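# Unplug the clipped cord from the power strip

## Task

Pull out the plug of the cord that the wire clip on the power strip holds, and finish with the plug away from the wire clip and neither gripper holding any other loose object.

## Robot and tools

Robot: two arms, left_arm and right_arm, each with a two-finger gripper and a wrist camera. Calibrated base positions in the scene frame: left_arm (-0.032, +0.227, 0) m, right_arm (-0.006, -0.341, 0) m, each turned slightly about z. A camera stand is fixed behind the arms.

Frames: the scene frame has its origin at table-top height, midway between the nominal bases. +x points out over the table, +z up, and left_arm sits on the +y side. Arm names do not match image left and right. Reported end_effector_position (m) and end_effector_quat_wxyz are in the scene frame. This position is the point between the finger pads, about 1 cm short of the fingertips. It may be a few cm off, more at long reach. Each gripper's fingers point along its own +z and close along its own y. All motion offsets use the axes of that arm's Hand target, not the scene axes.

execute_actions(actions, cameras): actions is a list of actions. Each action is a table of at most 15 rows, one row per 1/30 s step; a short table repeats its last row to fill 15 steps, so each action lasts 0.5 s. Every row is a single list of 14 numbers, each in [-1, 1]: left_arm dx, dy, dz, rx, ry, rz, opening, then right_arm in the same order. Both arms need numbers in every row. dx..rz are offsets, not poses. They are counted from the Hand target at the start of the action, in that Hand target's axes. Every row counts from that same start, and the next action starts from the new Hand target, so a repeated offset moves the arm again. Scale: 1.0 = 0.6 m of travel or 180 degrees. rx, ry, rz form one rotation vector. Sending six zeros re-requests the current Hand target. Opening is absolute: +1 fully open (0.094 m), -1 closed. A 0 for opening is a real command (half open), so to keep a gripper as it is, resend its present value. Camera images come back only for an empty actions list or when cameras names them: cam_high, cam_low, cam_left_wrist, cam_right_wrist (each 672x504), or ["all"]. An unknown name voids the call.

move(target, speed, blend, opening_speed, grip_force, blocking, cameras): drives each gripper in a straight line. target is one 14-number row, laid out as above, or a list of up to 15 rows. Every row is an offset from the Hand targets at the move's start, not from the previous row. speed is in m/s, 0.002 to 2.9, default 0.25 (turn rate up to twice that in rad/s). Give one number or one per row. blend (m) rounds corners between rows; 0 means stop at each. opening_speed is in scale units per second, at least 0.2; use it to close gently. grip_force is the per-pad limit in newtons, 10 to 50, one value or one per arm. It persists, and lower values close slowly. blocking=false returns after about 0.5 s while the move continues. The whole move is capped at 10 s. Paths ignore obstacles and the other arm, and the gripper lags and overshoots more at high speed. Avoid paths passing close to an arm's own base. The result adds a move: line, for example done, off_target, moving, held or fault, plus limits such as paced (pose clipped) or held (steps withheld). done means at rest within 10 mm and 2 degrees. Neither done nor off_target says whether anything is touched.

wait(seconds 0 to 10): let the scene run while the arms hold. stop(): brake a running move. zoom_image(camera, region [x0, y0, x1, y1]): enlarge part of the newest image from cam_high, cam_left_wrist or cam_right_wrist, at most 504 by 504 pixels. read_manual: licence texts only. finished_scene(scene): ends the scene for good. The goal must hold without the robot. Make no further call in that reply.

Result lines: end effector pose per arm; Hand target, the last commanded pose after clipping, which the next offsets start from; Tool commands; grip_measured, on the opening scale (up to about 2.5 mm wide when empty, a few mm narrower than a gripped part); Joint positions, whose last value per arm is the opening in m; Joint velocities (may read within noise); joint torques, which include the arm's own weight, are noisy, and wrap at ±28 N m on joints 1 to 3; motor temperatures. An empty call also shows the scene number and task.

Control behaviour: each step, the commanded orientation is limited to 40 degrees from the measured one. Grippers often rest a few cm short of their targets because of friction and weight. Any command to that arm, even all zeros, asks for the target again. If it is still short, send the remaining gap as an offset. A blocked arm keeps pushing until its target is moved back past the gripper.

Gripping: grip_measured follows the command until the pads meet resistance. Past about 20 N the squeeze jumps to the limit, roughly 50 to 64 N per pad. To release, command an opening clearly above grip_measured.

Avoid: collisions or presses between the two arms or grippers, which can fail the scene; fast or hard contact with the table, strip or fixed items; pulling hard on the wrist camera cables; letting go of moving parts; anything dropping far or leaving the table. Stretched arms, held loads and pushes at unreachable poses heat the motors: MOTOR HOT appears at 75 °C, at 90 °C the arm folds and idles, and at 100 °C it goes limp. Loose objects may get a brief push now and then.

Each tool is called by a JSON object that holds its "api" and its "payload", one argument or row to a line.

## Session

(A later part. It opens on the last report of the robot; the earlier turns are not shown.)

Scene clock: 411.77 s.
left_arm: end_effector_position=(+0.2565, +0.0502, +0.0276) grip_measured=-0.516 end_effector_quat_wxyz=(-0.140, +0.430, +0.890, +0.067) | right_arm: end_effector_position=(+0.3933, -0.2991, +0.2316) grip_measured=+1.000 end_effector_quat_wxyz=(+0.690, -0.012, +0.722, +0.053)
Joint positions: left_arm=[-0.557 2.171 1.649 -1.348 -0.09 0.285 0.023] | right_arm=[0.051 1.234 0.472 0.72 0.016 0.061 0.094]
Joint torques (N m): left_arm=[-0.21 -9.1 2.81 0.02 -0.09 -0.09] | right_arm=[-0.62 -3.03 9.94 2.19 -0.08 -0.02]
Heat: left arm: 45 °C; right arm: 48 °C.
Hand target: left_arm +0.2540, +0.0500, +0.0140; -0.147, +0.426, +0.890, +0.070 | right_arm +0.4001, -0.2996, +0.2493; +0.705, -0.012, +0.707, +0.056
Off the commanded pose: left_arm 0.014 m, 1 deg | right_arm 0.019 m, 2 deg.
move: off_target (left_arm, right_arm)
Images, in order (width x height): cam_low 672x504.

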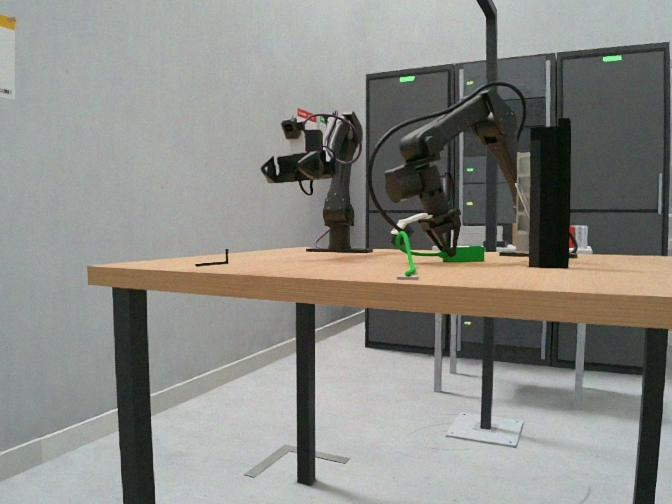

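{"api": "move", "payload": {
  "target": [
    [0.0037, 0, -0.0111, 0, 0, 0, -0.65, 0, 0, 0, 0, 0, 0, 1],
    [0.0037, 0, -0.0111, 0, 0, 0, 0.1, 0, 0, 0, 0, 0, 0, 1]
  ],
  "speed": 0.02,
  "opening_speed": 0.25,
  "cameras": ["cam_low", "cam_left_wrist"]
}}

{"api": "zoom_image", "payload": {
  "camera": "cam_low",
  "region": [370, 140, 560, 300]
}}

Scene clock: 419.33 s.
left_arm: end_effector_position=(+0.2560, +0.0499, +0.0276) grip_measured=+0.098 end_effector_quat_wxyz=(-0.141, +0.427, +0.891, +0.067) | right_arm: end_effector_position=(+0.3933, -0.2991, +0.2316) grip_measured=+1.000 end_effector_quat_wxyz=(+0.690, -0.012, +0.722, +0.053)
Joint positions: left_arm=[-0.557 2.171 1.649 -1.349 -0.088 0.28 0.052] | right_arm=[0.051 1.234 0.472 0.72 0.016 0.061 0.094]
Joint torques (N m): left_arm=[-0.46 -9.59 4.29 -0.21 -0.12 -0.1] | right_arm=[-0.62 -3.08 9.91 2.2 -0.06 -0.02]
Heat: left arm: 45 °C; right arm: 48 °C.
Hand target: left_arm +0.2540, +0.0500, +0.0210; -0.147, +0.426, +0.890, +0.070 | right_arm +0.4001, -0.2996, +0.2493; +0.705, -0.012, +0.707, +0.056
Off the commanded pose: left_arm 0.007 m, 1 deg | right_arm 0.019 m, 2 deg.
move: off_target (right_arm)
camera_calibration:
cam_left_wrist: T_world_to_cam=[[-0.80357, -0.595209, 0.00148875, 0.237083], [-0.382735, 0.518629, 0.76455, 0.0995726], [-0.455839, 0.6138, -0.644562, 0.212168], [0, 0, 0, 1]] pos_world=[0.325337, -0.0407563, 0.0602743]
Images, in order (width x height): cam_low 672x504, cam_left_wrist 672x504.

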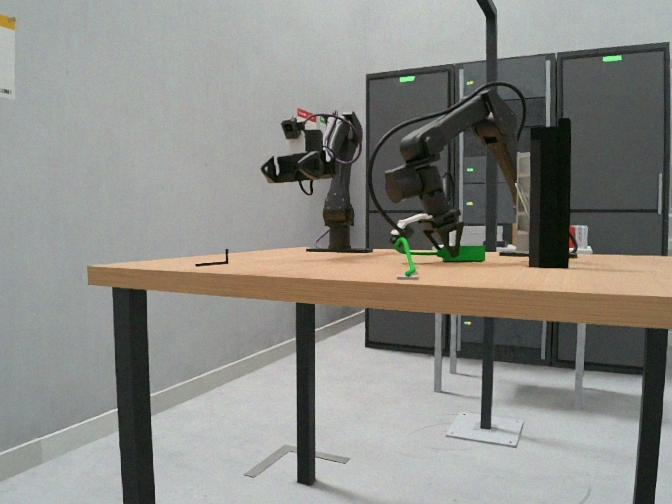

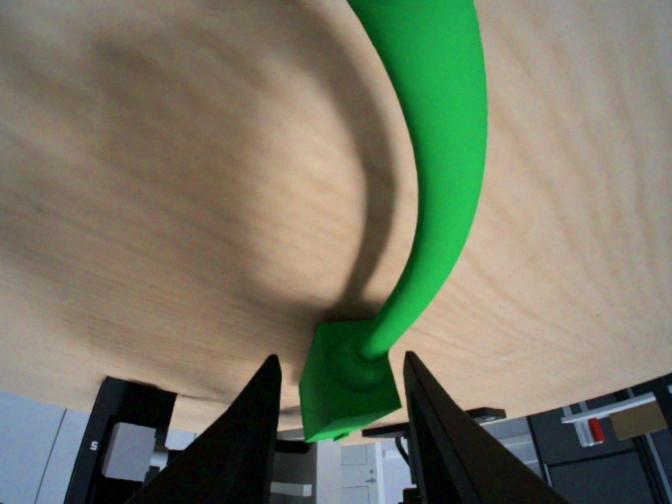

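Scaled by 2.653 from the camera's 672x504 image, which has a finer 960x720 frame.

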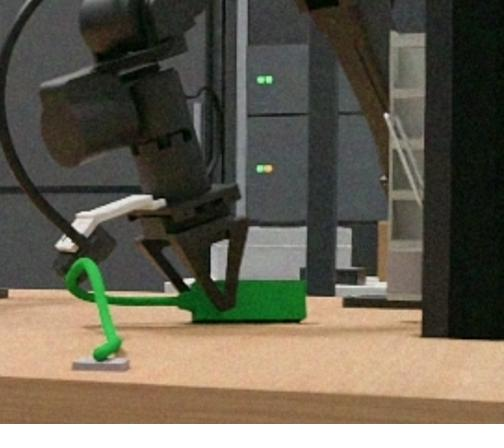

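{"api": "move", "payload": {
  "target": [
    [0, 0, 0, 0, 0, 0, 0.6, 0, 0, 0, 0, 0, 0, 1],
    [0.0267, 0, -0.0789, 0, 0, 0, 0.6, 0, 0, 0, 0, 0, 0, 1],
    [0.0694, 0, -0.2052, 0, -0.15, 0, 0.6, 0, 0, 0, 0, 0, 0, 1]
  ],
  "speed": [0.05, 0.06, 0.15],
  "blend": [0, 0.01, 0],
  "cameras": ["all"]
}}

{"api": "zoom_image", "payload": {
  "camera": "cam_low",
  "region": [370, 140, 560, 300]
}}

{"api": "zoom_image", "payload": {
  "camera": "cam_left_wrist",
  "region": [100, 100, 560, 440]
}}

Scene clock: 430.73 s.
left_arm: end_effector_position=(+0.2543, +0.0497, +0.1468) grip_measured=+0.598 end_effector_quat_wxyz=(+0.054, +0.429, +0.901, -0.025) | right_arm: end_effector_position=(+0.3933, -0.2991, +0.2316) grip_measured=+1.000 end_effector_quat_wxyz=(+0.690, -0.012, +0.722, +0.053)
Joint positions: left_arm=[-0.493 1.711 1.533 -1.281 0.039 0.35 0.075] | right_arm=[0.051 1.234 0.472 0.72 0.016 0.061 0.094]
Joint torques (N m): left_arm=[0.47 -10.06 4.6 0.59 0.15 0.12] | right_arm=[-0.61 -3.06 9.91 2.18 -0.08 -0.01]
Heat: left arm: 45 °C; right arm: 48 °C.
Hand target: left_arm +0.2541, +0.0500, +0.1511; +0.065, +0.430, +0.900, -0.031 | right_arm +0.4001, -0.2996, +0.2493; +0.705, -0.012, +0.707, +0.056
Off the commanded pose: left_arm 0.004 m, 2 deg | right_arm 0.019 m, 2 deg.
move: off_target (right_arm)
camera_calibration:
cam_left_wrist: T_world_to_cam=[[-0.797736, -0.602743, -0.0178542, 0.237182], [-0.551401, 0.71716, 0.426191, 0.0906022], [-0.244079, 0.349833, -0.904457, 0.285747], [0, 0, 0, 1]] pos_world=[0.308912, -0.0219799, 0.224067]
cam_right_wrist: T_world_to_cam=[[0.0724803, -0.994044, -0.0813769, -0.311472], [-0.527209, 0.0310754, -0.849167, 0.466864], [0.846639, 0.104451, -0.521817, -0.0782293], [0, 0, 0, 1]] pos_world=[0.334943, -0.315954, 0.330278]

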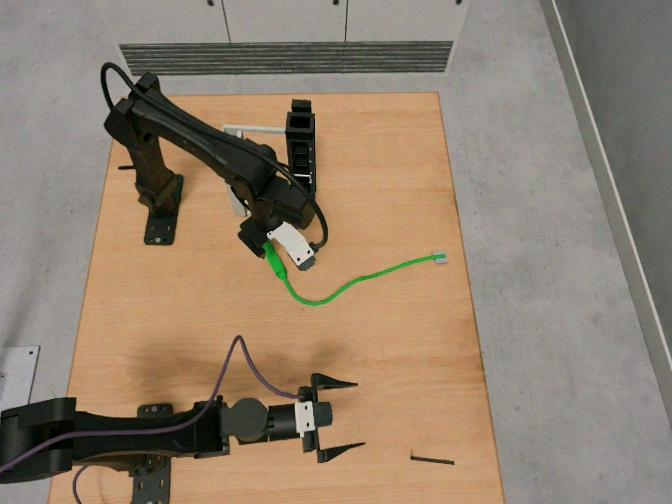

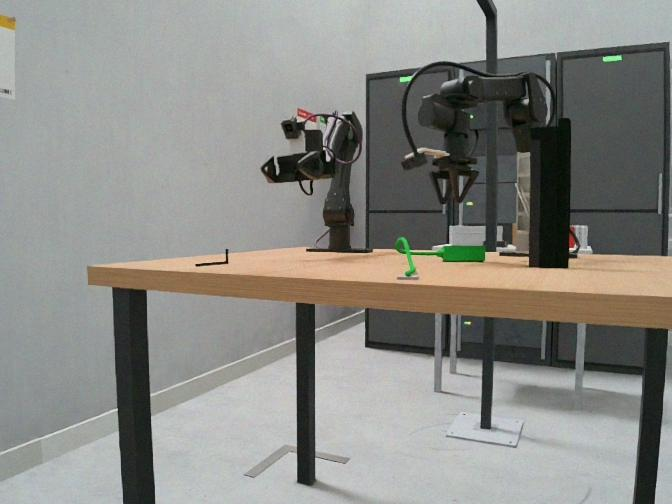

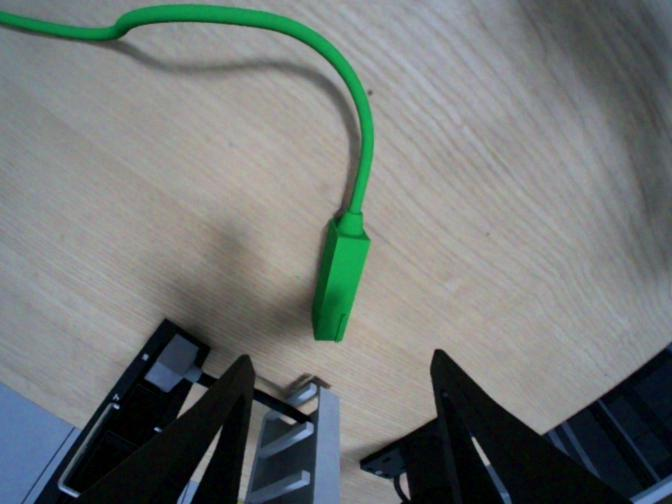

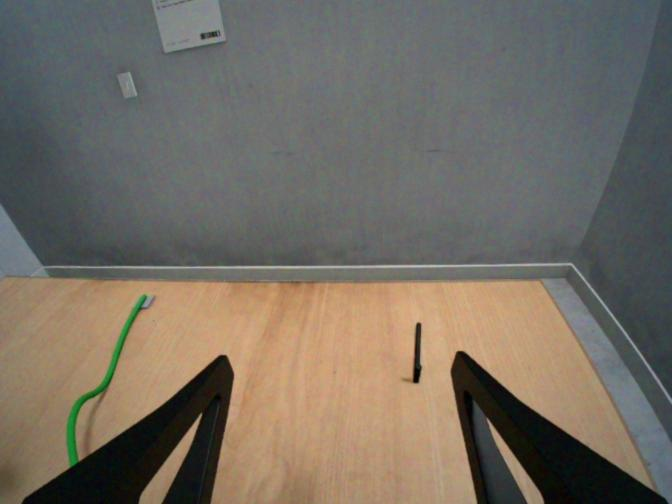

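Scaled by 2.653 from the camera's 672x504 image, which has a finer 960x720 frame.

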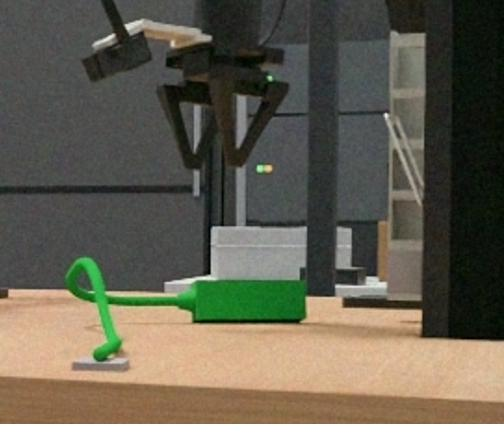

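Scaled by 1.096 from the camera's 672x504 image, which has a finer 960x720 frame.

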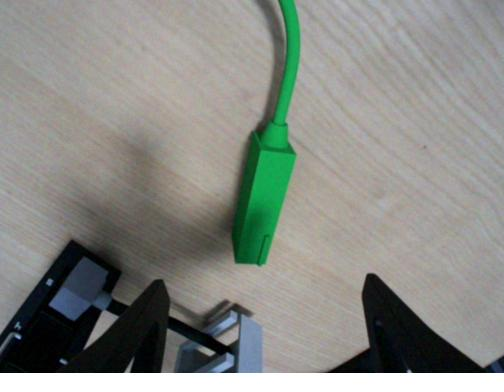

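{"api": "finished_scene", "payload": {
  "scene": 2
}}

The scene is finished: the task was done.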